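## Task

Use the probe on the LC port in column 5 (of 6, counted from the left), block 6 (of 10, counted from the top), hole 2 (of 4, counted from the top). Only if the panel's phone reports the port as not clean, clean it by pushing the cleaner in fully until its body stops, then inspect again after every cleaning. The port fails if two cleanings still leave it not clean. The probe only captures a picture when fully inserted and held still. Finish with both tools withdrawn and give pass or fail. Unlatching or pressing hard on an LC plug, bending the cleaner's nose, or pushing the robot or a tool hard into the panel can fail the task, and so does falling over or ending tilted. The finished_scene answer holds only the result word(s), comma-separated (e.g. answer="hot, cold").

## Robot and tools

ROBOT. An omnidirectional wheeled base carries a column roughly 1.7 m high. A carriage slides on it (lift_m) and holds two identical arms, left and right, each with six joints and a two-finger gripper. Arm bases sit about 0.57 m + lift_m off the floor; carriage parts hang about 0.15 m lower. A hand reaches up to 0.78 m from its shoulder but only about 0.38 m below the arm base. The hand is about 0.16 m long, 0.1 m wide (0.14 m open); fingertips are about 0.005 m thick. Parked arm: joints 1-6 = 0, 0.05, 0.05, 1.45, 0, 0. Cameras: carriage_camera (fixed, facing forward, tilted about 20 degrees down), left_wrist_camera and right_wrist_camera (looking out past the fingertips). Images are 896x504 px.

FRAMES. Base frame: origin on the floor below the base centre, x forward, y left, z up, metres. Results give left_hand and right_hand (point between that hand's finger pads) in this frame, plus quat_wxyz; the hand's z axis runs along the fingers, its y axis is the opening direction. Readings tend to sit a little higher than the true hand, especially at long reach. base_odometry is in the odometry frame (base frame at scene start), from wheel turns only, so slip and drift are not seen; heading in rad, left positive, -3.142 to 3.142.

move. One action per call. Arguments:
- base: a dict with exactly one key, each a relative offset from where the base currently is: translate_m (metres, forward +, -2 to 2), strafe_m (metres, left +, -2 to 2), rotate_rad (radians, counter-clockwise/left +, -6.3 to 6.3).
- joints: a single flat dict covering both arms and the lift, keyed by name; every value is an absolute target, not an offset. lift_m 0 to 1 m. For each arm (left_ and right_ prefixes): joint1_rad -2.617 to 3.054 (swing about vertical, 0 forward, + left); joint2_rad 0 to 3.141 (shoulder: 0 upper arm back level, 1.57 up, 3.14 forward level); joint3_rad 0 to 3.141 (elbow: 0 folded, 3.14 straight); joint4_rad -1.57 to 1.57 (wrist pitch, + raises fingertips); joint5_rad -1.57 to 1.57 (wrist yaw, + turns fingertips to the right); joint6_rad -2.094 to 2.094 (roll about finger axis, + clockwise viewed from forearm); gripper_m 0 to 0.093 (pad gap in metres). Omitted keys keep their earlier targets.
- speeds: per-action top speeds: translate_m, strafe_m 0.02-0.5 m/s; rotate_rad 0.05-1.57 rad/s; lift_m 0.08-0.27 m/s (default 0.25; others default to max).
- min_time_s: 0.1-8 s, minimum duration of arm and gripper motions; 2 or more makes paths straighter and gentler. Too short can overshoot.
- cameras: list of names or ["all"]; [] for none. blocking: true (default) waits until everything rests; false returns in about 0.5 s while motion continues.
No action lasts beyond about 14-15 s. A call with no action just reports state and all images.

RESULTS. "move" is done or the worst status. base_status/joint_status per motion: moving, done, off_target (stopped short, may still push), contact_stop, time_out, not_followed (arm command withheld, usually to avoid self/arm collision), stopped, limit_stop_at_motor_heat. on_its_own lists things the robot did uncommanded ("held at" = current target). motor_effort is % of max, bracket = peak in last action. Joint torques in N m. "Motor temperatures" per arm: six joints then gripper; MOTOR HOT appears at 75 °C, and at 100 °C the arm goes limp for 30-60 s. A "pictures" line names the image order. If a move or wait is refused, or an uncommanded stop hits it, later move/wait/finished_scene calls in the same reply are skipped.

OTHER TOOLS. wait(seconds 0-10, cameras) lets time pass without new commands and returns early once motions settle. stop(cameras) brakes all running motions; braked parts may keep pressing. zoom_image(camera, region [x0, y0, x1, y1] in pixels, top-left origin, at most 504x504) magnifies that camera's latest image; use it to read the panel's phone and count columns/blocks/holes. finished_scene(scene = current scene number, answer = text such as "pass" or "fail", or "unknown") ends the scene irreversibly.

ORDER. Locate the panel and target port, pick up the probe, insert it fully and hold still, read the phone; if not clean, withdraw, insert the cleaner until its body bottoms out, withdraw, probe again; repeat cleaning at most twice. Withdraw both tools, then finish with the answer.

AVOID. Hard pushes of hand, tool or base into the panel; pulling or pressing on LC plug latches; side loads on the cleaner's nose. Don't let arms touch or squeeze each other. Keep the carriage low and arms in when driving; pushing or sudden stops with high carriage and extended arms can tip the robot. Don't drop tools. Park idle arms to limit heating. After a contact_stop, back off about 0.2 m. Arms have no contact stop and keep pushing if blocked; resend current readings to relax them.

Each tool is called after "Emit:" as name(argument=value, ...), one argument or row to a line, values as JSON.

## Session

Emit:
move(
)

Scene clock: 0.00 s.
Joint torques (N m): no reading
Motor temperatures (°C): left_arm=[27 24 25 25 27 26 26] | right_arm=[24 29 27 25 24 24 25]
base_odometry: x=+0.000 y=+0.000 heading=+0.000
base_status: not commanded
joint_positions: lift_m=+0.254 left_joint1_rad=-0.575 left_joint2_rad=+1.219 left_joint3_rad=+0.843 left_joint4_rad=+0.545 left_joint5_rad=+0.197 left_joint6_rad=+0.000 left_gripper_m=+0.01773 right_joint1_rad=+0.491 right_joint2_rad=+1.212 right_joint3_rad=+0.878 right_joint4_rad=+0.238 right_joint5_rad=+0.522 right_joint6_rad=+0.018 right_gripper_m=+0.04707
joint_status: not commanded
motor_effort: lift_m=+23 drive_wheels=-2
left_hand: x=+0.5639 y=+0.0571 z=+1.2050 quat_wxyz=(+0.711, +0.254, +0.594, -0.277) (m; base frame)
right_hand: x=+0.6257 y=-0.2012 z=+1.1520 quat_wxyz=(+0.677, +0.001, +0.736, -0.021) (m; base frame)
pictures: carriage_camera, left_wrist_camera, right_wrist_camera

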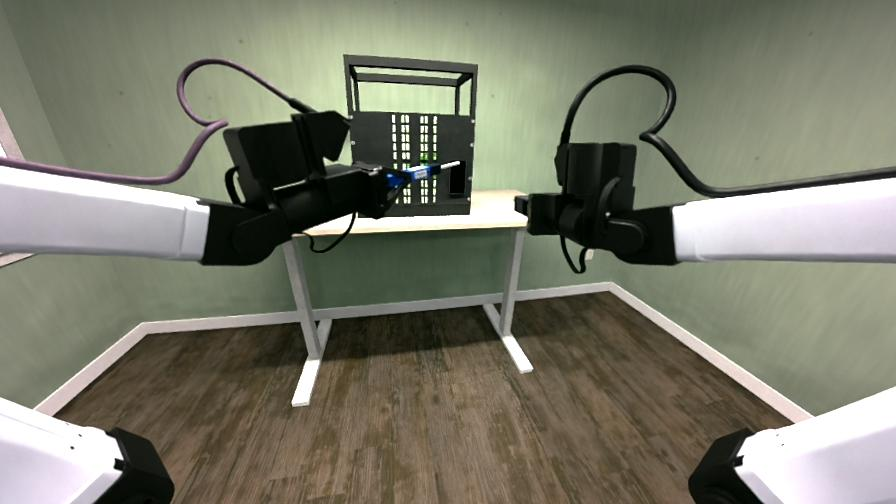

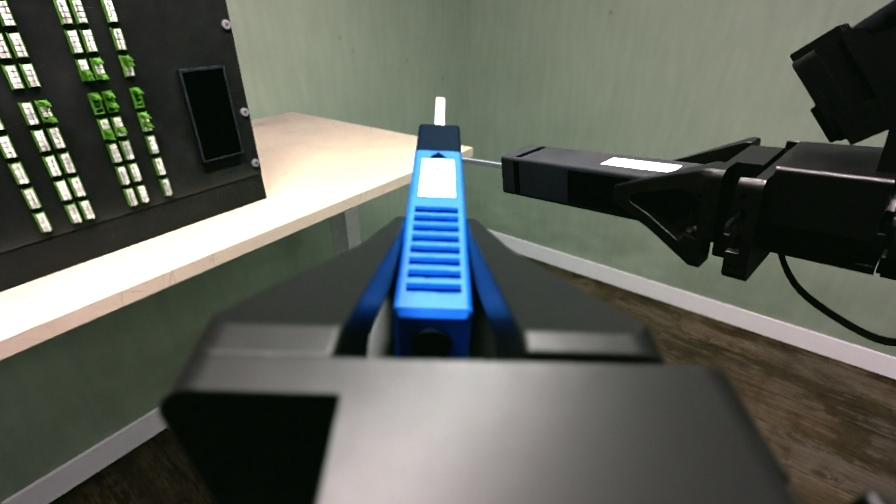

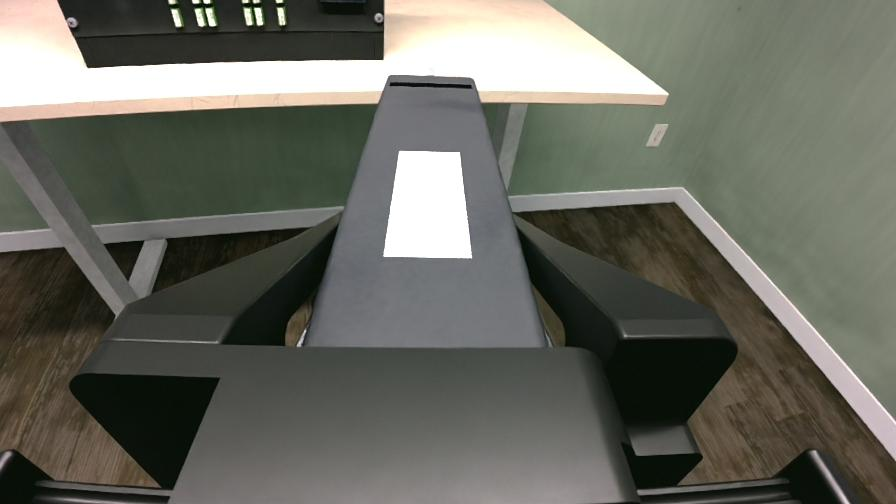

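Emit:
move(
  joints={"left_joint1_rad": 0.0, "left_joint2_rad": 1.325, "left_joint3_rad": 0.93, "left_joint4_rad": 0.42, "left_joint5_rad": 0, "left_joint6_rad": -0.04, "lift_m": 0.27},
  min_time_s=2,
)

Emit:
move(
  joints={"right_joint1_rad": 0.0, "right_joint2_rad": 1.318, "right_joint3_rad": 0.93, "right_joint4_rad": 0.51, "right_joint5_rad": 0, "right_joint6_rad": 0.0},
  min_time_s=2,
  cameras=["all"],
)

Scene clock: 2.93 s.
Joint torques (N m): left_arm=[0.96 -4.72 9.5 2.56 -0.15 -0.17] | right_arm=[-0.27 -5.24 7.1 3.08 0.07 -0.03]
move: done
base_odometry: x=+0.000 y=+0.000 heading=+0.000
base_status: not commanded
joint_positions: lift_m=+0.270 left_joint1_rad=-0.009 left_joint2_rad=+1.310 left_joint3_rad=+0.902 left_joint4_rad=+0.425 left_joint5_rad=+0.009 left_joint6_rad=-0.026 left_gripper_m=+0.01773 right_joint1_rad=+0.491 right_joint2_rad=+1.219 right_joint3_rad=+0.875 right_joint4_rad=+0.228 right_joint5_rad=+0.521 right_joint6_rad=+0.018 right_gripper_m=+0.04707
joint_status: all done
motor_effort: lift_m=+24(30) drive_wheels=+0(1)
left_hand: x=+0.6787 y=+0.3087 z=+1.1822 quat_wxyz=(+0.713, -0.003, +0.701, -0.016) (m; base frame)
right_hand: x=+0.6266 y=-0.2007 z=+1.1607 quat_wxyz=(+0.670, -0.003, +0.742, -0.025) (m; base frame)
pictures: none

Scene clock: 5.23 s.
Joint torques (N m): left_arm=[0.99 -4.66 9.52 2.58 -0.14 -0.12] | right_arm=[-0.69 -5.82 11.28 3.55 -0.1 -0.18]
move: off_target
base_odometry: x=+0.000 y=+0.000 heading=+0.000
base_status: not commanded
joint_positions: lift_m=+0.270 left_joint1_rad=-0.009 left_joint2_rad=+1.310 left_joint3_rad=+0.902 left_joint4_rad=+0.424 left_joint5_rad=+0.007 left_joint6_rad=-0.027 left_gripper_m=+0.01773 right_joint1_rad=+0.005 right_joint2_rad=+1.322 right_joint3_rad=+0.875 right_joint4_rad=+0.409 right_joint5_rad=+0.009 right_joint6_rad=+0.012 right_gripper_m=+0.04707
joint_status: right_joint4_rad off_target (ended at +0.409, target +0.510); the others done
motor_effort: lift_m=+24(25) drive_wheels=+0(1)
left_hand: x=+0.6787 y=+0.3090 z=+1.1820 quat_wxyz=(+0.712, -0.004, +0.702, -0.015) (m; base frame)
right_hand: x=+0.6797 y=-0.3135 z=+1.1599 quat_wxyz=(+0.693, +0.006, +0.721, +0.003) (m; base frame)
pictures: carriage_camera, left_wrist_camera, right_wrist_camera

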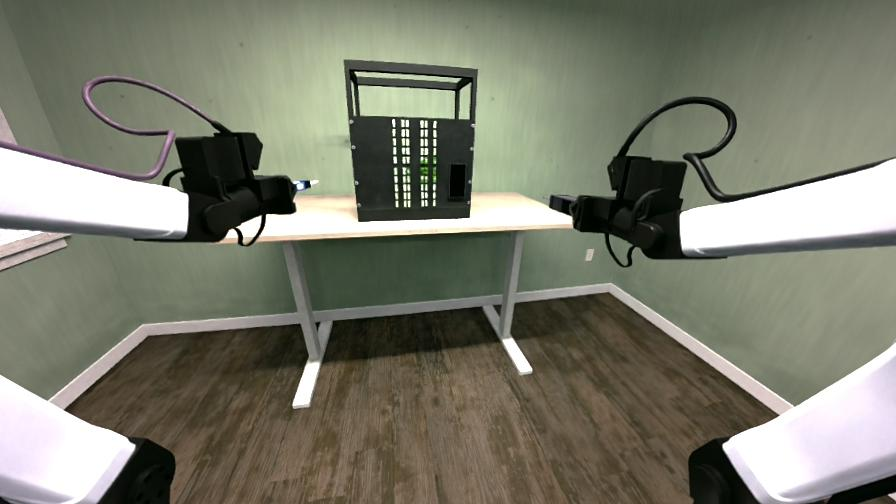

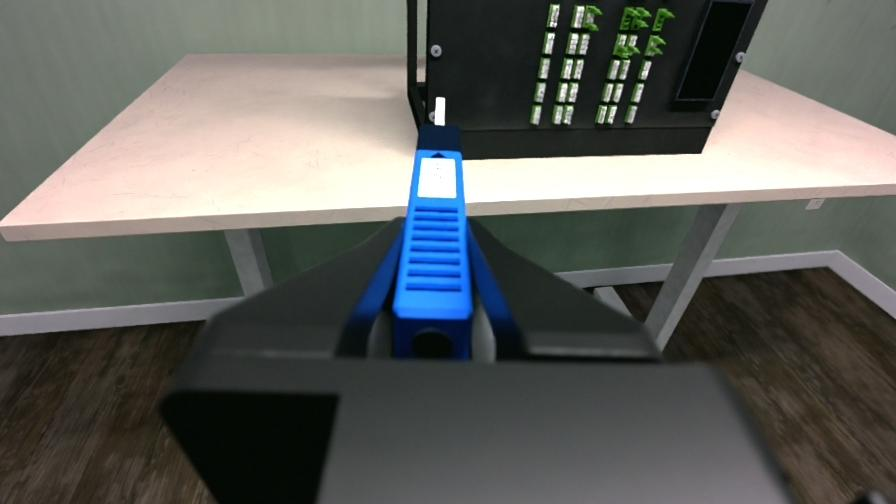

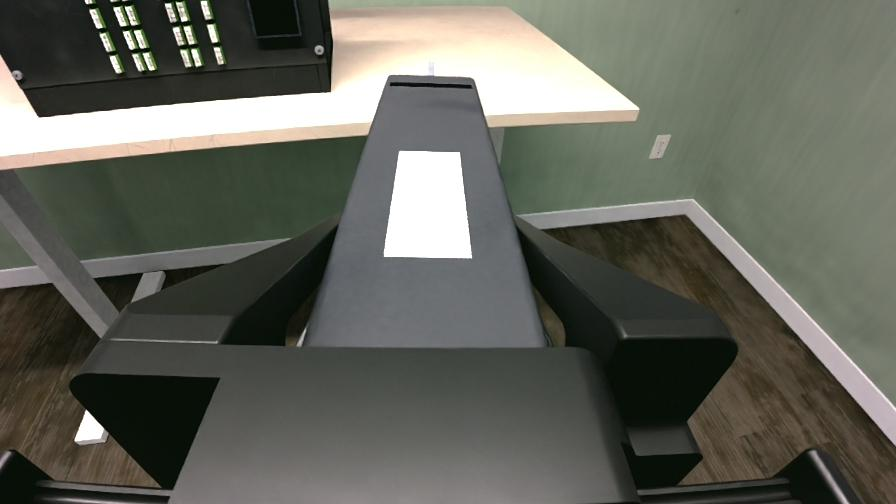

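Emit:
move(
  base={"rotate_rad": 0.23},
  joints={"right_joint3_rad": 0.965, "right_joint4_rad": 0.55, "left_joint3_rad": 0.94, "lift_m": 0.29},
  speeds={"rotate_rad": 0.3},
)

Emit:
move(
  joints={"right_joint3_rad": 0.93, "left_joint3_rad": 0.93, "right_joint4_rad": 0.515},
  cameras=["all"],
)

Scene clock: 7.30 s.
Joint torques (N m): left_arm=[0.85 -5.49 8.72 2.65 -0.11 -0.12] | right_arm=[-0.29 -6.53 10.47 3.34 -0.02 -0.18]
move: off_target
base_odometry: x=+0.000 y=+0.000 heading=+0.230
base_status: done
joint_positions: lift_m=+0.290 left_joint1_rad=-0.006 left_joint2_rad=+1.319 left_joint3_rad=+0.922 left_joint4_rad=+0.416 left_joint5_rad=+0.004 left_joint6_rad=-0.027 left_gripper_m=+0.01773 right_joint1_rad=+0.001 right_joint2_rad=+1.330 right_joint3_rad=+0.920 right_joint4_rad=+0.465 right_joint5_rad=+0.002 right_joint6_rad=+0.011 right_gripper_m=+0.04707
joint_status: right_joint4_rad off_target (ended at +0.464, target +0.550); the others done
motor_effort: lift_m=+25(30) drive_wheels=+9(15)
left_hand: x=+0.6814 y=+0.3110 z=+1.2064 quat_wxyz=(+0.714, -0.006, +0.700, -0.013) (m; base frame)
right_hand: x=+0.6832 y=-0.3141 z=+1.2127 quat_wxyz=(+0.726, +0.004, +0.687, +0.004) (m; base frame)
pictures: none

Scene clock: 7.80 s.
Joint torques (N m): left_arm=[0.59 -5.6 7.76 2.69 -0.09 -0.15] | right_arm=[-0.32 -6.53 7.47 3.12 -0.01 -0.17]
move: off_target
base_odometry: x=+0.000 y=+0.000 heading=+0.230
base_status: not commanded
joint_positions: lift_m=+0.290 left_joint1_rad=-0.006 left_joint2_rad=+1.319 left_joint3_rad=+0.922 left_joint4_rad=+0.416 left_joint5_rad=+0.004 left_joint6_rad=-0.027 left_gripper_m=+0.01773 right_joint1_rad=+0.001 right_joint2_rad=+1.330 right_joint3_rad=+0.920 right_joint4_rad=+0.451 right_joint5_rad=+0.002 right_joint6_rad=+0.011 right_gripper_m=+0.04707
joint_status: right_joint4_rad off_target (ended at +0.451, target +0.515); the others done
motor_effort: lift_m=+24(25) drive_wheels=+9(9)
left_hand: x=+0.6814 y=+0.3110 z=+1.2064 quat_wxyz=(+0.714, -0.006, +0.700, -0.013) (m; base frame)
right_hand: x=+0.6834 y=-0.3141 z=+1.2092 quat_wxyz=(+0.721, +0.004, +0.693, +0.004) (m; base frame)
pictures: carriage_camera, left_wrist_camera, right_wrist_camera

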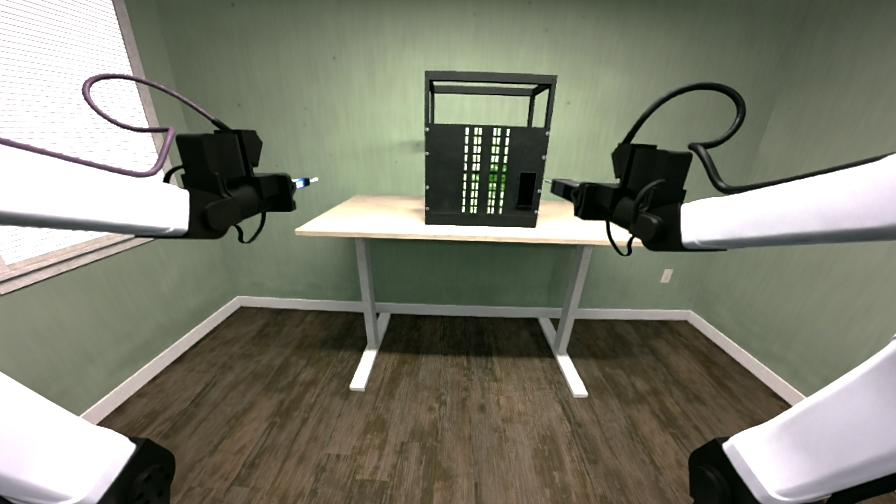

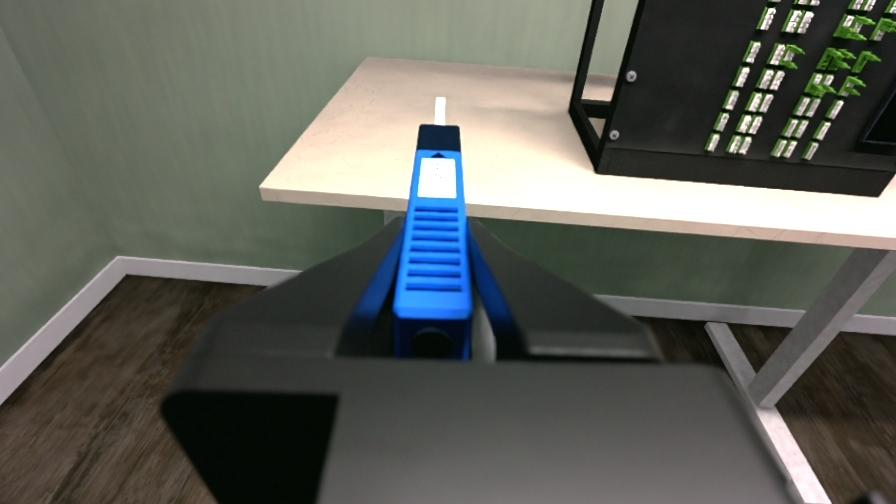

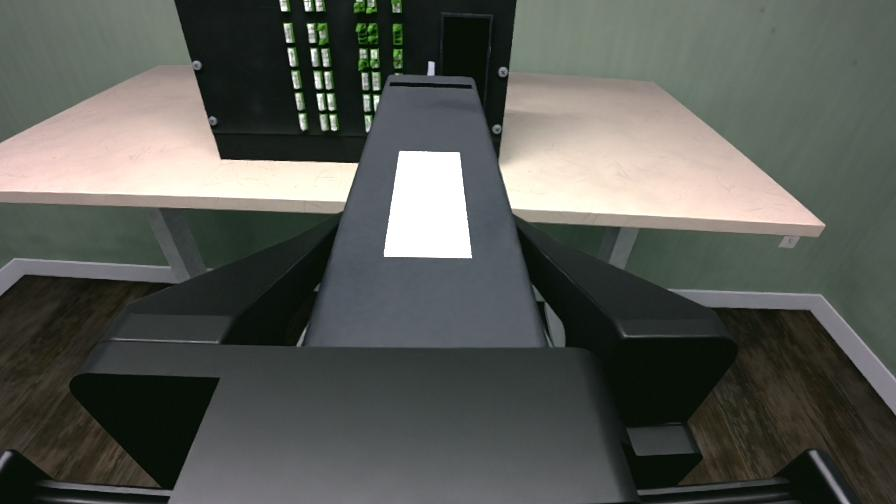

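Emit:
move(
  base={"strafe_m": 0.09},
  joints={"right_joint4_rad": 0.48, "left_joint3_rad": 0.92},
  speeds={"strafe_m": 0.2},
)

Emit:
move(
  base={"translate_m": 0.2},
  joints={"right_joint4_rad": 0.505},
  speeds={"translate_m": 0.15},
  cameras=["right_wrist_camera"],
)

Scene clock: 9.93 s.
Joint torques (N m): left_arm=[0.39 -5.48 6.79 2.69 -0.14 -0.11] | right_arm=[-0.54 -6.67 7.45 3.17 0.01 -0.17]
Motor temperatures (°C): left_arm=[27 25 28 29 27 26 26] | right_arm=[24 30 31 30 24 24 26]
move: off_target
base_odometry: x=-0.020 y=+0.088 heading=+0.231
base_status: done
joint_positions: lift_m=+0.290 left_joint1_rad=-0.003 left_joint2_rad=+1.319 left_joint3_rad=+0.922 left_joint4_rad=+0.415 left_joint5_rad=+0.003 left_joint6_rad=-0.027 left_gripper_m=+0.01773 right_joint1_rad=+0.002 right_joint2_rad=+1.330 right_joint3_rad=+0.920 right_joint4_rad=+0.412 right_joint5_rad=-0.001 right_joint6_rad=+0.011 right_gripper_m=+0.04707
joint_status: right_joint4_rad off_target (ended at +0.412, target +0.480); the others done
motor_effort: lift_m=+25(25) drive_wheels=-10(17)
left_hand: x=+0.6814 y=+0.3124 z=+1.2061 quat_wxyz=(+0.713, -0.007, +0.701, -0.012) (m; base frame)
right_hand: x=+0.6836 y=-0.3130 z=+1.1996 quat_wxyz=(+0.708, +0.003, +0.707, +0.005) (m; base frame)
pictures: none

Scene clock: 12.17 s.
Joint torques (N m): left_arm=[0.34 -5.38 6.72 2.69 -0.12 -0.11] | right_arm=[-0.43 -6.6 7.41 3.42 0.02 -0.17]
move: off_target
base_odometry: x=+0.174 y=+0.134 heading=+0.232
base_status: done
joint_positions: lift_m=+0.290 left_joint1_rad=-0.003 left_joint2_rad=+1.319 left_joint3_rad=+0.922 left_joint4_rad=+0.415 left_joint5_rad=+0.002 left_joint6_rad=-0.027 left_gripper_m=+0.01773 right_joint1_rad=+0.002 right_joint2_rad=+1.330 right_joint3_rad=+0.920 right_joint4_rad=+0.414 right_joint5_rad=-0.001 right_joint6_rad=+0.011 right_gripper_m=+0.04707
joint_status: right_joint4_rad off_target (ended at +0.414, target +0.505)
motor_effort: lift_m=+25(25) drive_wheels=-6(12)
left_hand: x=+0.6814 y=+0.3125 z=+1.2061 quat_wxyz=(+0.713, -0.008, +0.701, -0.012) (m; base frame)
right_hand: x=+0.6836 y=-0.3130 z=+1.2002 quat_wxyz=(+0.709, +0.003, +0.706, +0.005) (m; base frame)
pictures: right_wrist_camera

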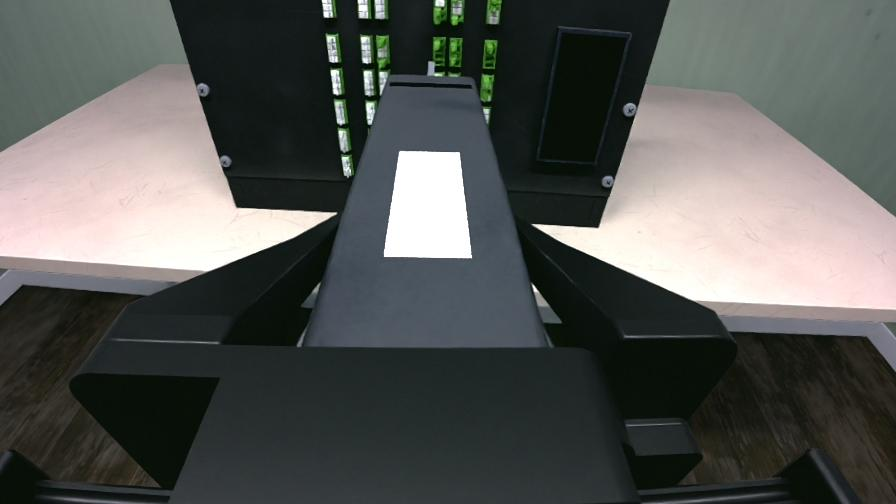

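Emit:
move(
  base={"rotate_rad": -0.033},
  joints={"right_joint3_rad": 0.925},
  speeds={"rotate_rad": 0.1},
  cameras=["right_wrist_camera"],
)

Emit:
zoom_image(
  camera="right_wrist_camera",
  region=[395, 0, 515, 120],
)

Scene clock: 13.53 s.
Joint torques (N m): left_arm=[0.21 -5.31 6.93 2.65 -0.07 -0.15] | right_arm=[-0.34 -6.6 7.02 3.41 -0.01 -0.17]
move: done
base_odometry: x=+0.174 y=+0.134 heading=+0.200
base_status: done
joint_positions: lift_m=+0.290 left_joint1_rad=-0.001 left_joint2_rad=+1.319 left_joint3_rad=+0.922 left_joint4_rad=+0.415 left_joint5_rad=+0.002 left_joint6_rad=-0.027 left_gripper_m=+0.01773 right_joint1_rad=+0.000 right_joint2_rad=+1.330 right_joint3_rad=+0.920 right_joint4_rad=+0.415 right_joint5_rad=+0.000 right_joint6_rad=+0.011 right_gripper_m=+0.04707
joint_status: all done
motor_effort: lift_m=+25(25) drive_wheels=-10(12)
left_hand: x=+0.6814 y=+0.3132 z=+1.2061 quat_wxyz=(+0.713, -0.008, +0.701, -0.011) (m; base frame)
right_hand: x=+0.6836 y=-0.3141 z=+1.2003 quat_wxyz=(+0.709, +0.004, +0.705, +0.004) (m; base frame)
pictures: right_wrist_camera

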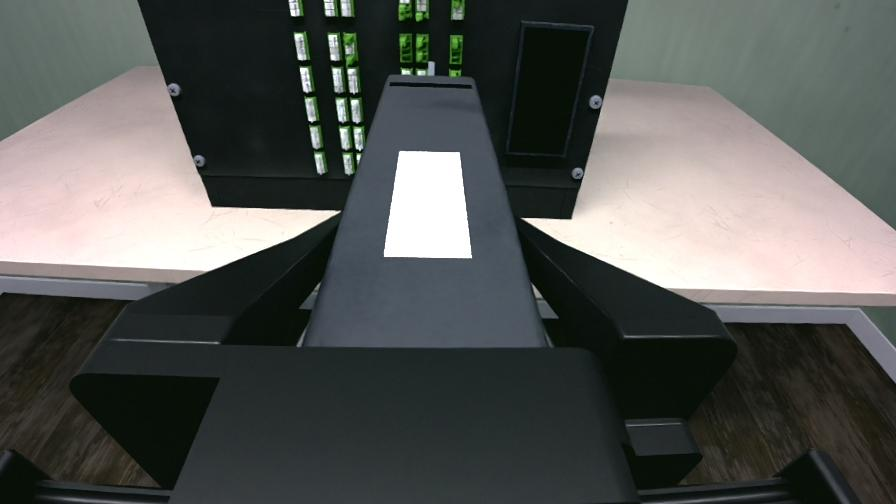

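Scaled by 4.200.

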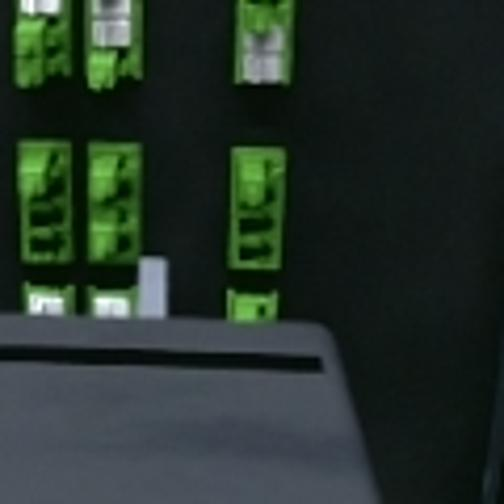

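Emit:
move(
  base={"rotate_rad": -0.015},
  joints={"right_joint4_rad": 0.54},
  speeds={"rotate_rad": 0.1},
)

Emit:
move(
  base={"strafe_m": 0.033},
  speeds={"strafe_m": 0.1},
)

Emit:
move(
  base={"translate_m": 0.05},
  speeds={"translate_m": 0.1},
  cameras=["right_wrist_camera"],
)

Emit:
zoom_image(
  camera="right_wrist_camera",
  region=[395, 0, 475, 80],
)

Scene clock: 14.83 s.
Joint torques (N m): left_arm=[0.24 -5.33 6.98 2.66 -0.12 -0.09] | right_arm=[-0.03 -6.6 7.08 3.53 -0.01 -0.17]
move: off_target
base_odometry: x=+0.175 y=+0.134 heading=+0.186
base_status: done
joint_positions: lift_m=+0.290 left_joint1_rad=-0.003 left_joint2_rad=+1.319 left_joint3_rad=+0.922 left_joint4_rad=+0.415 left_joint5_rad=+0.002 left_joint6_rad=-0.027 left_gripper_m=+0.01773 right_joint1_rad=-0.002 right_joint2_rad=+1.330 right_joint3_rad=+0.920 right_joint4_rad=+0.439 right_joint5_rad=+0.001 right_joint6_rad=+0.011 right_gripper_m=+0.04707
joint_status: right_joint4_rad off_target (ended at +0.439, target +0.540)
motor_effort: lift_m=+25(25) drive_wheels=-9(12)
left_hand: x=+0.6814 y=+0.3125 z=+1.2061 quat_wxyz=(+0.713, -0.008, +0.701, -0.012) (m; base frame)
right_hand: x=+0.6835 y=-0.3155 z=+1.2063 quat_wxyz=(+0.717, +0.005, +0.697, +0.003) (m; base frame)
pictures: none

Scene clock: 15.87 s.
Joint torques (N m): left_arm=[0.24 -5.61 6.8 2.71 -0.07 -0.09] | right_arm=[-0.27 -6.53 7.06 3.47 0 -0.16]
move: done
base_odometry: x=+0.169 y=+0.167 heading=+0.186
base_status: done
joint_positions: lift_m=+0.290 left_joint1_rad=-0.002 left_joint2_rad=+1.319 left_joint3_rad=+0.922 left_joint4_rad=+0.414 left_joint5_rad=+0.001 left_joint6_rad=-0.027 left_gripper_m=+0.01773 right_joint1_rad=+0.000 right_joint2_rad=+1.330 right_joint3_rad=+0.920 right_joint4_rad=+0.443 right_joint5_rad=+0.001 right_joint6_rad=+0.011 right_gripper_m=+0.04707
joint_status: not commanded
motor_effort: lift_m=+24(25) drive_wheels=+4(9)
left_hand: x=+0.6814 y=+0.3133 z=+1.2059 quat_wxyz=(+0.713, -0.009, +0.701, -0.011) (m; base frame)
right_hand: x=+0.6835 y=-0.3143 z=+1.2072 quat_wxyz=(+0.719, +0.004, +0.695, +0.004) (m; base frame)
pictures: none

Scene clock: 17.07 s.
Joint torques (N m): left_arm=[0.34 -5.37 6.86 2.71 -0.11 -0.11] | right_arm=[-0.31 -6.45 7.06 3.41 0 -0.17]
move: done
base_odometry: x=+0.218 y=+0.176 heading=+0.187
base_status: done
joint_positions: lift_m=+0.290 left_joint1_rad=-0.002 left_joint2_rad=+1.319 left_joint3_rad=+0.922 left_joint4_rad=+0.414 left_joint5_rad=+0.001 left_joint6_rad=-0.027 left_gripper_m=+0.01773 right_joint1_rad=+0.000 right_joint2_rad=+1.330 right_joint3_rad=+0.920 right_joint4_rad=+0.447 right_joint5_rad=+0.000 right_joint6_rad=+0.011 right_gripper_m=+0.04707
joint_status: not commanded
motor_effort: lift_m=+25(25) drive_wheels=-6(11)
left_hand: x=+0.6814 y=+0.3133 z=+1.2059 quat_wxyz=(+0.713, -0.009, +0.701, -0.011) (m; base frame)
right_hand: x=+0.6834 y=-0.3143 z=+1.2084 quat_wxyz=(+0.720, +0.004, +0.694, +0.004) (m; base frame)
pictures: right_wrist_camera

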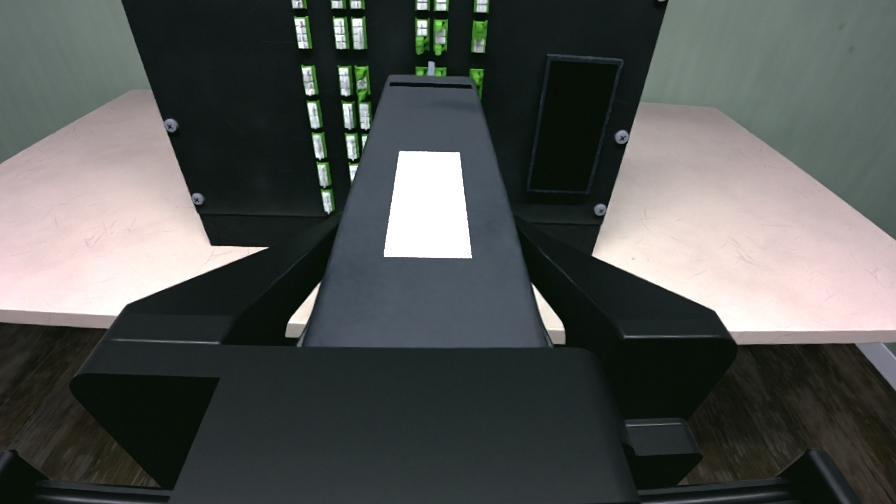

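Scaled by 6.300.

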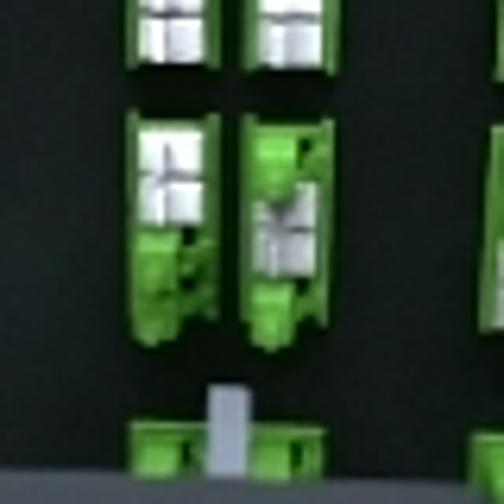

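Emit:
move(
  base={"strafe_m": -0.004},
  joints={"lift_m": 0.266, "right_joint4_rad": 0.53},
  speeds={"strafe_m": 0.03},
)

Emit:
move(
  base={"translate_m": 0.02},
  speeds={"translate_m": 0.04},
  cameras=["right_wrist_camera"],
)

Emit:
zoom_image(
  camera="right_wrist_camera",
  region=[395, 0, 475, 80],
)

Emit:
zoom_image(
  camera="right_wrist_camera",
  region=[130, 80, 230, 200],
)

Emit:
zoom_image(
  camera="right_wrist_camera",
  region=[580, 80, 680, 200],
)

Scene clock: 17.93 s.
Joint torques (N m): left_arm=[0.42 -5.37 7.19 2.78 -0.11 -0.11] | right_arm=[-0.1 -6.93 7.53 3.4 0.02 -0.16]
move: off_target
base_odometry: x=+0.218 y=+0.173 heading=+0.187
base_status: done
joint_positions: lift_m=+0.266 left_joint1_rad=-0.002 left_joint2_rad=+1.319 left_joint3_rad=+0.918 left_joint4_rad=+0.409 left_joint5_rad=+0.001 left_joint6_rad=-0.028 left_gripper_m=+0.01773 right_joint1_rad=-0.001 right_joint2_rad=+1.333 right_joint3_rad=+0.914 right_joint4_rad=+0.441 right_joint5_rad=+0.000 right_joint6_rad=+0.011 right_gripper_m=+0.04707
joint_status: right_joint4_rad off_target (ended at +0.441, target +0.530); the others done
motor_effort: lift_m=+22(23) drive_wheels=+5(7)
left_hand: x=+0.6813 y=+0.3133 z=+1.1790 quat_wxyz=(+0.710, -0.009, +0.704, -0.011) (m; base frame)
right_hand: x=+0.6840 y=-0.3146 z=+1.1787 quat_wxyz=(+0.715, +0.004, +0.699, +0.004) (m; base frame)
pictures: none

Scene clock: 18.97 s.
Joint torques (N m): left_arm=[0.29 -5.5 7.27 2.75 -0.09 -0.11] | right_arm=[-0.17 -6.95 7.53 3.37 0.02 -0.17]
move: done
base_odometry: x=+0.238 y=+0.176 heading=+0.187
base_status: done
joint_positions: lift_m=+0.266 left_joint1_rad=-0.002 left_joint2_rad=+1.319 left_joint3_rad=+0.918 left_joint4_rad=+0.409 left_joint5_rad=+0.001 left_joint6_rad=-0.028 left_gripper_m=+0.01773 right_joint1_rad=-0.001 right_joint2_rad=+1.333 right_joint3_rad=+0.914 right_joint4_rad=+0.443 right_joint5_rad=-0.001 right_joint6_rad=+0.011 right_gripper_m=+0.04707
joint_status: not commanded
motor_effort: lift_m=+22(22) drive_wheels=-1(11)
left_hand: x=+0.6813 y=+0.3133 z=+1.1791 quat_wxyz=(+0.710, -0.009, +0.704, -0.011) (m; base frame)
right_hand: x=+0.6840 y=-0.3144 z=+1.1792 quat_wxyz=(+0.715, +0.004, +0.699, +0.004) (m; base frame)
pictures: right_wrist_camera

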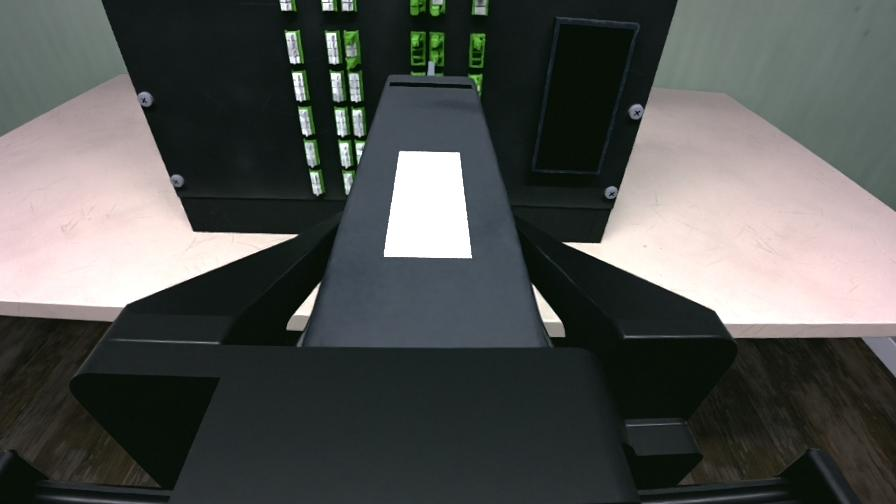

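Scaled by 6.300.

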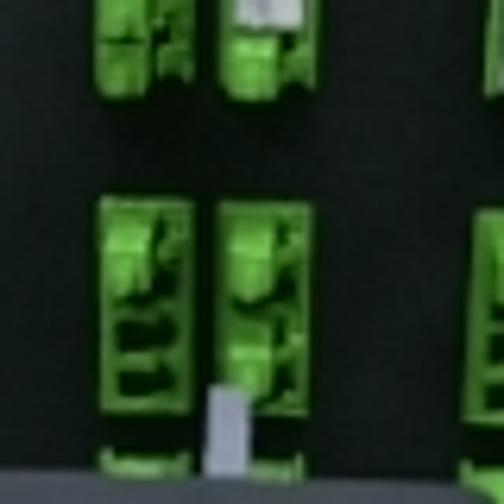

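Scaled by 4.200.

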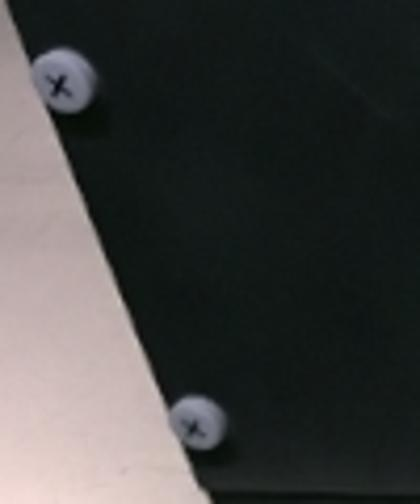

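Scaled by 4.200.

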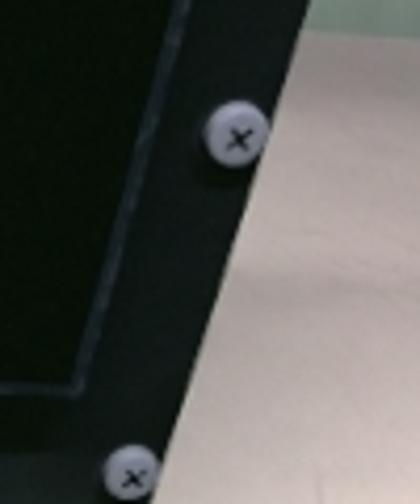

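Emit:
move(
  base={"translate_m": 0.015},
  joints={"lift_m": 0.268, "right_joint4_rad": 0.56},
  speeds={"translate_m": 0.03},
)

Emit:
move(
  joints={"right_joint4_rad": 0.54},
  cameras=["right_wrist_camera"],
)

Emit:
zoom_image(
  camera="right_wrist_camera",
  region=[410, 20, 460, 80],
)

Scene clock: 20.43 s.
Joint torques (N m): left_arm=[0.36 -5.44 7.17 2.71 -0.05 -0.12] | right_arm=[-0.14 -6.9 7.56 3.41 0.02 -0.16]
move: off_target
base_odometry: x=+0.253 y=+0.179 heading=+0.187
base_status: done
joint_positions: lift_m=+0.268 left_joint1_rad=-0.002 left_joint2_rad=+1.319 left_joint3_rad=+0.918 left_joint4_rad=+0.412 left_joint5_rad=+0.001 left_joint6_rad=-0.028 left_gripper_m=+0.01773 right_joint1_rad=-0.001 right_joint2_rad=+1.333 right_joint3_rad=+0.914 right_joint4_rad=+0.469 right_joint5_rad=-0.001 right_joint6_rad=+0.011 right_gripper_m=+0.04707
joint_status: right_joint4_rad off_target (ended at +0.469, target +0.560); the others done
motor_effort: lift_m=+26(29) drive_wheels=+1(9)
left_hand: x=+0.6812 y=+0.3133 z=+1.1813 quat_wxyz=(+0.711, -0.009, +0.703, -0.011) (m; base frame)
right_hand: x=+0.6838 y=-0.3144 z=+1.1874 quat_wxyz=(+0.725, +0.004, +0.689, +0.004) (m; base frame)
pictures: none

Scene clock: 20.87 s.
Joint torques (N m): left_arm=[0.34 -5.56 7.35 2.72 -0.1 -0.07] | right_arm=[-0.18 -6.93 7.58 3.16 0.01 -0.17]
move: off_target
base_odometry: x=+0.253 y=+0.179 heading=+0.187
base_status: not commanded
joint_positions: lift_m=+0.268 left_joint1_rad=-0.002 left_joint2_rad=+1.319 left_joint3_rad=+0.918 left_joint4_rad=+0.412 left_joint5_rad=+0.001 left_joint6_rad=-0.028 left_gripper_m=+0.01773 right_joint1_rad=-0.001 right_joint2_rad=+1.333 right_joint3_rad=+0.914 right_joint4_rad=+0.468 right_joint5_rad=-0.001 right_joint6_rad=+0.011 right_gripper_m=+0.04707
joint_status: right_joint4_rad off_target (ended at +0.468, target +0.540)
motor_effort: lift_m=+25(26) drive_wheels=+1(1)
left_hand: x=+0.6812 y=+0.3133 z=+1.1813 quat_wxyz=(+0.711, -0.009, +0.703, -0.011) (m; base frame)
right_hand: x=+0.6838 y=-0.3144 z=+1.1871 quat_wxyz=(+0.724, +0.004, +0.690, +0.004) (m; base frame)
pictures: right_wrist_camera

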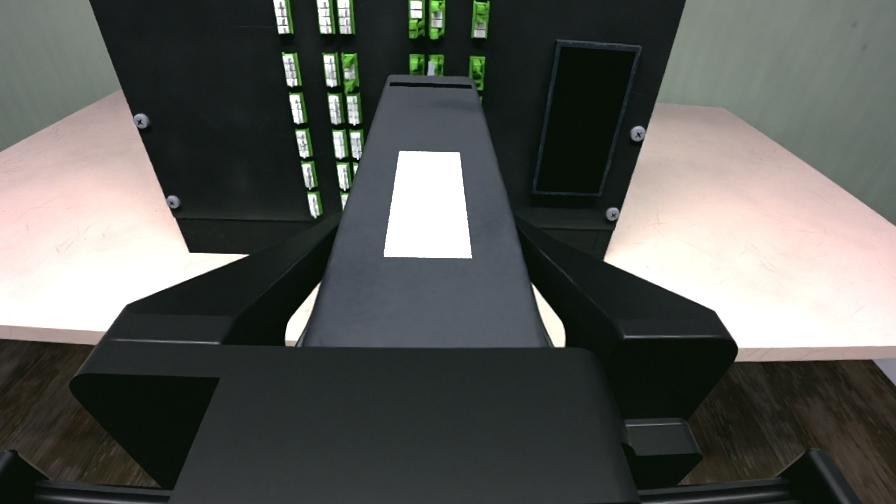

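Scaled by 8.400.

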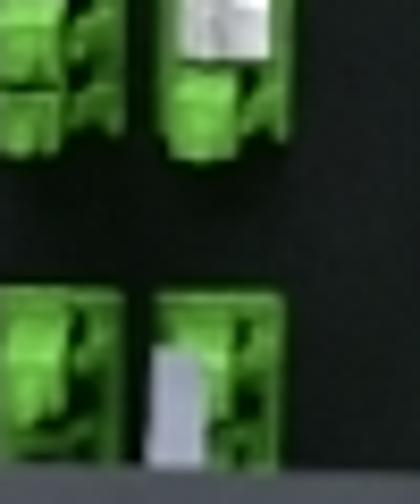

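Emit:
move(
  base={"translate_m": -0.015},
  joints={"lift_m": 0.262, "right_joint4_rad": 0.52},
  speeds={"translate_m": 0.05},
)

Emit:
move(
  joints={"right_joint4_rad": 0.535},
  cameras=["right_wrist_camera"],
)

Emit:
zoom_image(
  camera="right_wrist_camera",
  region=[410, 20, 460, 80],
)

Scene clock: 21.87 s.
Joint torques (N m): left_arm=[0.39 -5.5 7.25 2.77 -0.06 -0.13] | right_arm=[-0.17 -7.05 7.56 3.27 0.01 -0.17]
move: off_target
base_odometry: x=+0.238 y=+0.176 heading=+0.188
base_status: done
joint_positions: lift_m=+0.262 left_joint1_rad=-0.002 left_joint2_rad=+1.320 left_joint3_rad=+0.917 left_joint4_rad=+0.409 left_joint5_rad=+0.001 left_joint6_rad=-0.028 left_gripper_m=+0.01773 right_joint1_rad=-0.001 right_joint2_rad=+1.334 right_joint3_rad=+0.914 right_joint4_rad=+0.445 right_joint5_rad=-0.001 right_joint6_rad=+0.011 right_gripper_m=+0.04707
joint_status: right_joint4_rad off_target (ended at +0.445, target +0.520); the others done
motor_effort: lift_m=+22(23) drive_wheels=+2(9)
left_hand: x=+0.6815 y=+0.3133 z=+1.1742 quat_wxyz=(+0.709, -0.009, +0.705, -0.011) (m; base frame)
right_hand: x=+0.6842 y=-0.3144 z=+1.1754 quat_wxyz=(+0.716, +0.004, +0.698, +0.004) (m; base frame)
pictures: none

Scene clock: 22.27 s.
Joint torques (N m): left_arm=[0.4 -5.59 7.3 2.77 -0.07 -0.11] | right_arm=[-0.18 -7.02 7.6 3.4 0.02 -0.17]
move: off_target
base_odometry: x=+0.238 y=+0.176 heading=+0.188
base_status: not commanded
joint_positions: lift_m=+0.262 left_joint1_rad=-0.002 left_joint2_rad=+1.320 left_joint3_rad=+0.917 left_joint4_rad=+0.409 left_joint5_rad=+0.001 left_joint6_rad=-0.028 left_gripper_m=+0.01773 right_joint1_rad=-0.001 right_joint2_rad=+1.334 right_joint3_rad=+0.914 right_joint4_rad=+0.445 right_joint5_rad=-0.001 right_joint6_rad=+0.011 right_gripper_m=+0.04707
joint_status: right_joint4_rad off_target (ended at +0.445, target +0.535)
motor_effort: lift_m=+22(22) drive_wheels=+2(2)
left_hand: x=+0.6815 y=+0.3133 z=+1.1742 quat_wxyz=(+0.709, -0.009, +0.705, -0.011) (m; base frame)
right_hand: x=+0.6842 y=-0.3144 z=+1.1754 quat_wxyz=(+0.716, +0.004, +0.698, +0.004) (m; base frame)
pictures: right_wrist_camera

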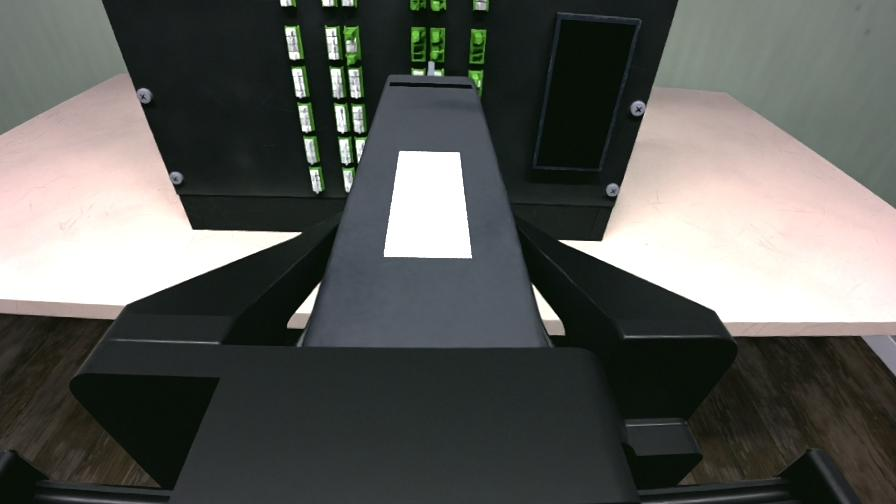

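Scaled by 8.400.

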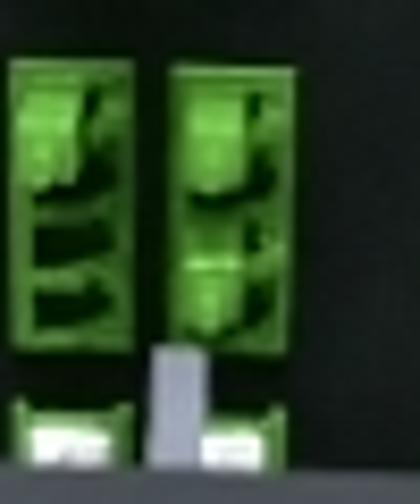

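Emit:
move(
  base={"translate_m": 0.01},
  joints={"lift_m": 0.264, "right_joint4_rad": 0.55},
  speeds={"translate_m": 0.03},
)

Emit:
move(
  joints={"right_joint4_rad": 0.538},
  cameras=["right_wrist_camera"],
)

Emit:
zoom_image(
  camera="right_wrist_camera",
  region=[410, 20, 460, 80],
)

Scene clock: 23.60 s.
Joint torques (N m): left_arm=[0.38 -5.48 7.32 2.75 -0.06 -0.13] | right_arm=[-0.18 -6.99 7.54 3.37 0.02 -0.17]
move: off_target
base_odometry: x=+0.248 y=+0.178 heading=+0.188
base_status: done
joint_positions: lift_m=+0.264 left_joint1_rad=-0.002 left_joint2_rad=+1.320 left_joint3_rad=+0.917 left_joint4_rad=+0.411 left_joint5_rad=+0.001 left_joint6_rad=-0.028 left_gripper_m=+0.01773 right_joint1_rad=-0.001 right_joint2_rad=+1.334 right_joint3_rad=+0.914 right_joint4_rad=+0.464 right_joint5_rad=-0.001 right_joint6_rad=+0.011 right_gripper_m=+0.04707
joint_status: right_joint4_rad off_target (ended at +0.464, target +0.550); the others done
motor_effort: lift_m=+26(28) drive_wheels=+0(8)
left_hand: x=+0.6815 y=+0.3133 z=+1.1764 quat_wxyz=(+0.710, -0.009, +0.704, -0.011) (m; base frame)
right_hand: x=+0.6841 y=-0.3144 z=+1.1817 quat_wxyz=(+0.722, +0.004, +0.691, +0.004) (m; base frame)
pictures: none

Scene clock: 24.00 s.
Joint torques (N m): left_arm=[0.36 -5.46 7.49 2.75 -0.09 -0.14] | right_arm=[-0.16 -7.01 7.49 3.26 0.01 -0.16]
move: off_target
base_odometry: x=+0.248 y=+0.178 heading=+0.188
base_status: not commanded
joint_positions: lift_m=+0.264 left_joint1_rad=-0.002 left_joint2_rad=+1.320 left_joint3_rad=+0.917 left_joint4_rad=+0.411 left_joint5_rad=+0.001 left_joint6_rad=-0.028 left_gripper_m=+0.01773 right_joint1_rad=-0.001 right_joint2_rad=+1.334 right_joint3_rad=+0.914 right_joint4_rad=+0.463 right_joint5_rad=-0.001 right_joint6_rad=+0.011 right_gripper_m=+0.04707
joint_status: right_joint4_rad off_target (ended at +0.463, target +0.538)
motor_effort: lift_m=+26(26) drive_wheels=+0(0)
left_hand: x=+0.6815 y=+0.3133 z=+1.1764 quat_wxyz=(+0.710, -0.009, +0.704, -0.011) (m; base frame)
right_hand: x=+0.6841 y=-0.3144 z=+1.1813 quat_wxyz=(+0.722, +0.004, +0.692, +0.004) (m; base frame)
pictures: right_wrist_camera

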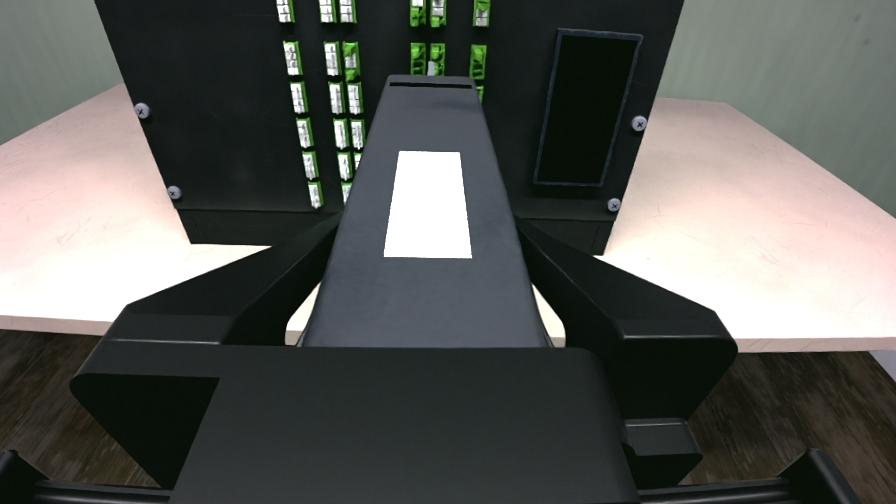

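Scaled by 8.400.

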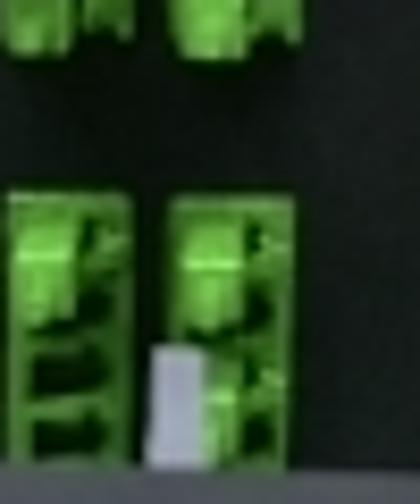

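Emit:
move(
  base={"strafe_m": -0.0015},
  joints={"lift_m": 0.2605},
  speeds={"strafe_m": 0.02},
)

Emit:
move(
  base={"translate_m": 0.008},
  joints={"right_joint4_rad": 0.54},
  speeds={"translate_m": 0.03},
  cameras=["right_wrist_camera"],
)

Emit:
zoom_image(
  camera="right_wrist_camera",
  region=[410, 20, 460, 80],
)

Scene clock: 24.63 s.
Joint torques (N m): left_arm=[0.34 -5.6 7.47 2.73 -0.07 -0.15] | right_arm=[-0.09 -7.04 7.6 3.31 0.01 -0.17]
move: done
base_odometry: x=+0.248 y=+0.177 heading=+0.188
base_status: done
joint_positions: lift_m=+0.261 left_joint1_rad=-0.002 left_joint2_rad=+1.320 left_joint3_rad=+0.917 left_joint4_rad=+0.409 left_joint5_rad=+0.001 left_joint6_rad=-0.028 left_gripper_m=+0.01773 right_joint1_rad=-0.001 right_joint2_rad=+1.334 right_joint3_rad=+0.914 right_joint4_rad=+0.457 right_joint5_rad=+0.000 right_joint6_rad=+0.011 right_gripper_m=+0.04707
joint_status: all done
motor_effort: lift_m=+21(22) drive_wheels=+5(7)
left_hand: x=+0.6815 y=+0.3133 z=+1.1728 quat_wxyz=(+0.709, -0.009, +0.705, -0.011) (m; base frame)
right_hand: x=+0.6842 y=-0.3147 z=+1.1768 quat_wxyz=(+0.720, +0.004, +0.694, +0.004) (m; base frame)
pictures: none

Scene clock: 25.40 s.
Joint torques (N m): left_arm=[0.2 -5.6 7.31 2.76 -0.09 -0.14] | right_arm=[-0.12 -7.05 7.58 3.32 0.02 -0.16]
move: off_target
base_odometry: x=+0.256 y=+0.178 heading=+0.188
base_status: done
joint_positions: lift_m=+0.261 left_joint1_rad=-0.002 left_joint2_rad=+1.320 left_joint3_rad=+0.917 left_joint4_rad=+0.409 left_joint5_rad=+0.001 left_joint6_rad=-0.028 left_gripper_m=+0.01773 right_joint1_rad=-0.001 right_joint2_rad=+1.334 right_joint3_rad=+0.914 right_joint4_rad=+0.457 right_joint5_rad=+0.000 right_joint6_rad=+0.011 right_gripper_m=+0.04707
joint_status: right_joint4_rad off_target (ended at +0.457, target +0.540)
motor_effort: lift_m=+21(22) drive_wheels=-2(11)
left_hand: x=+0.6815 y=+0.3133 z=+1.1728 quat_wxyz=(+0.709, -0.009, +0.705, -0.011) (m; base frame)
right_hand: x=+0.6842 y=-0.3147 z=+1.1769 quat_wxyz=(+0.720, +0.004, +0.694, +0.004) (m; base frame)
pictures: right_wrist_camera

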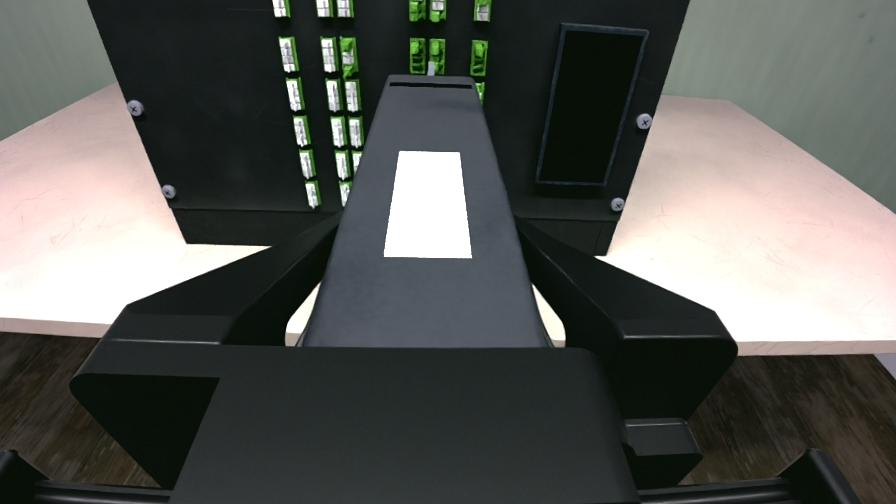

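Scaled by 8.400.

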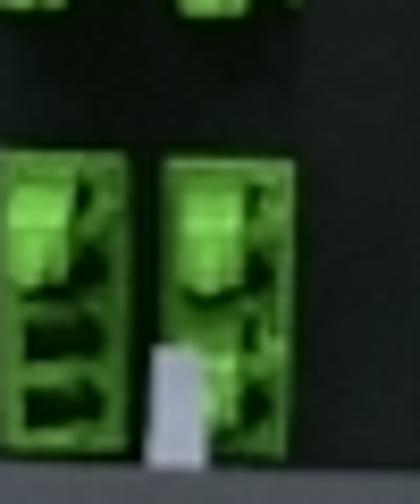

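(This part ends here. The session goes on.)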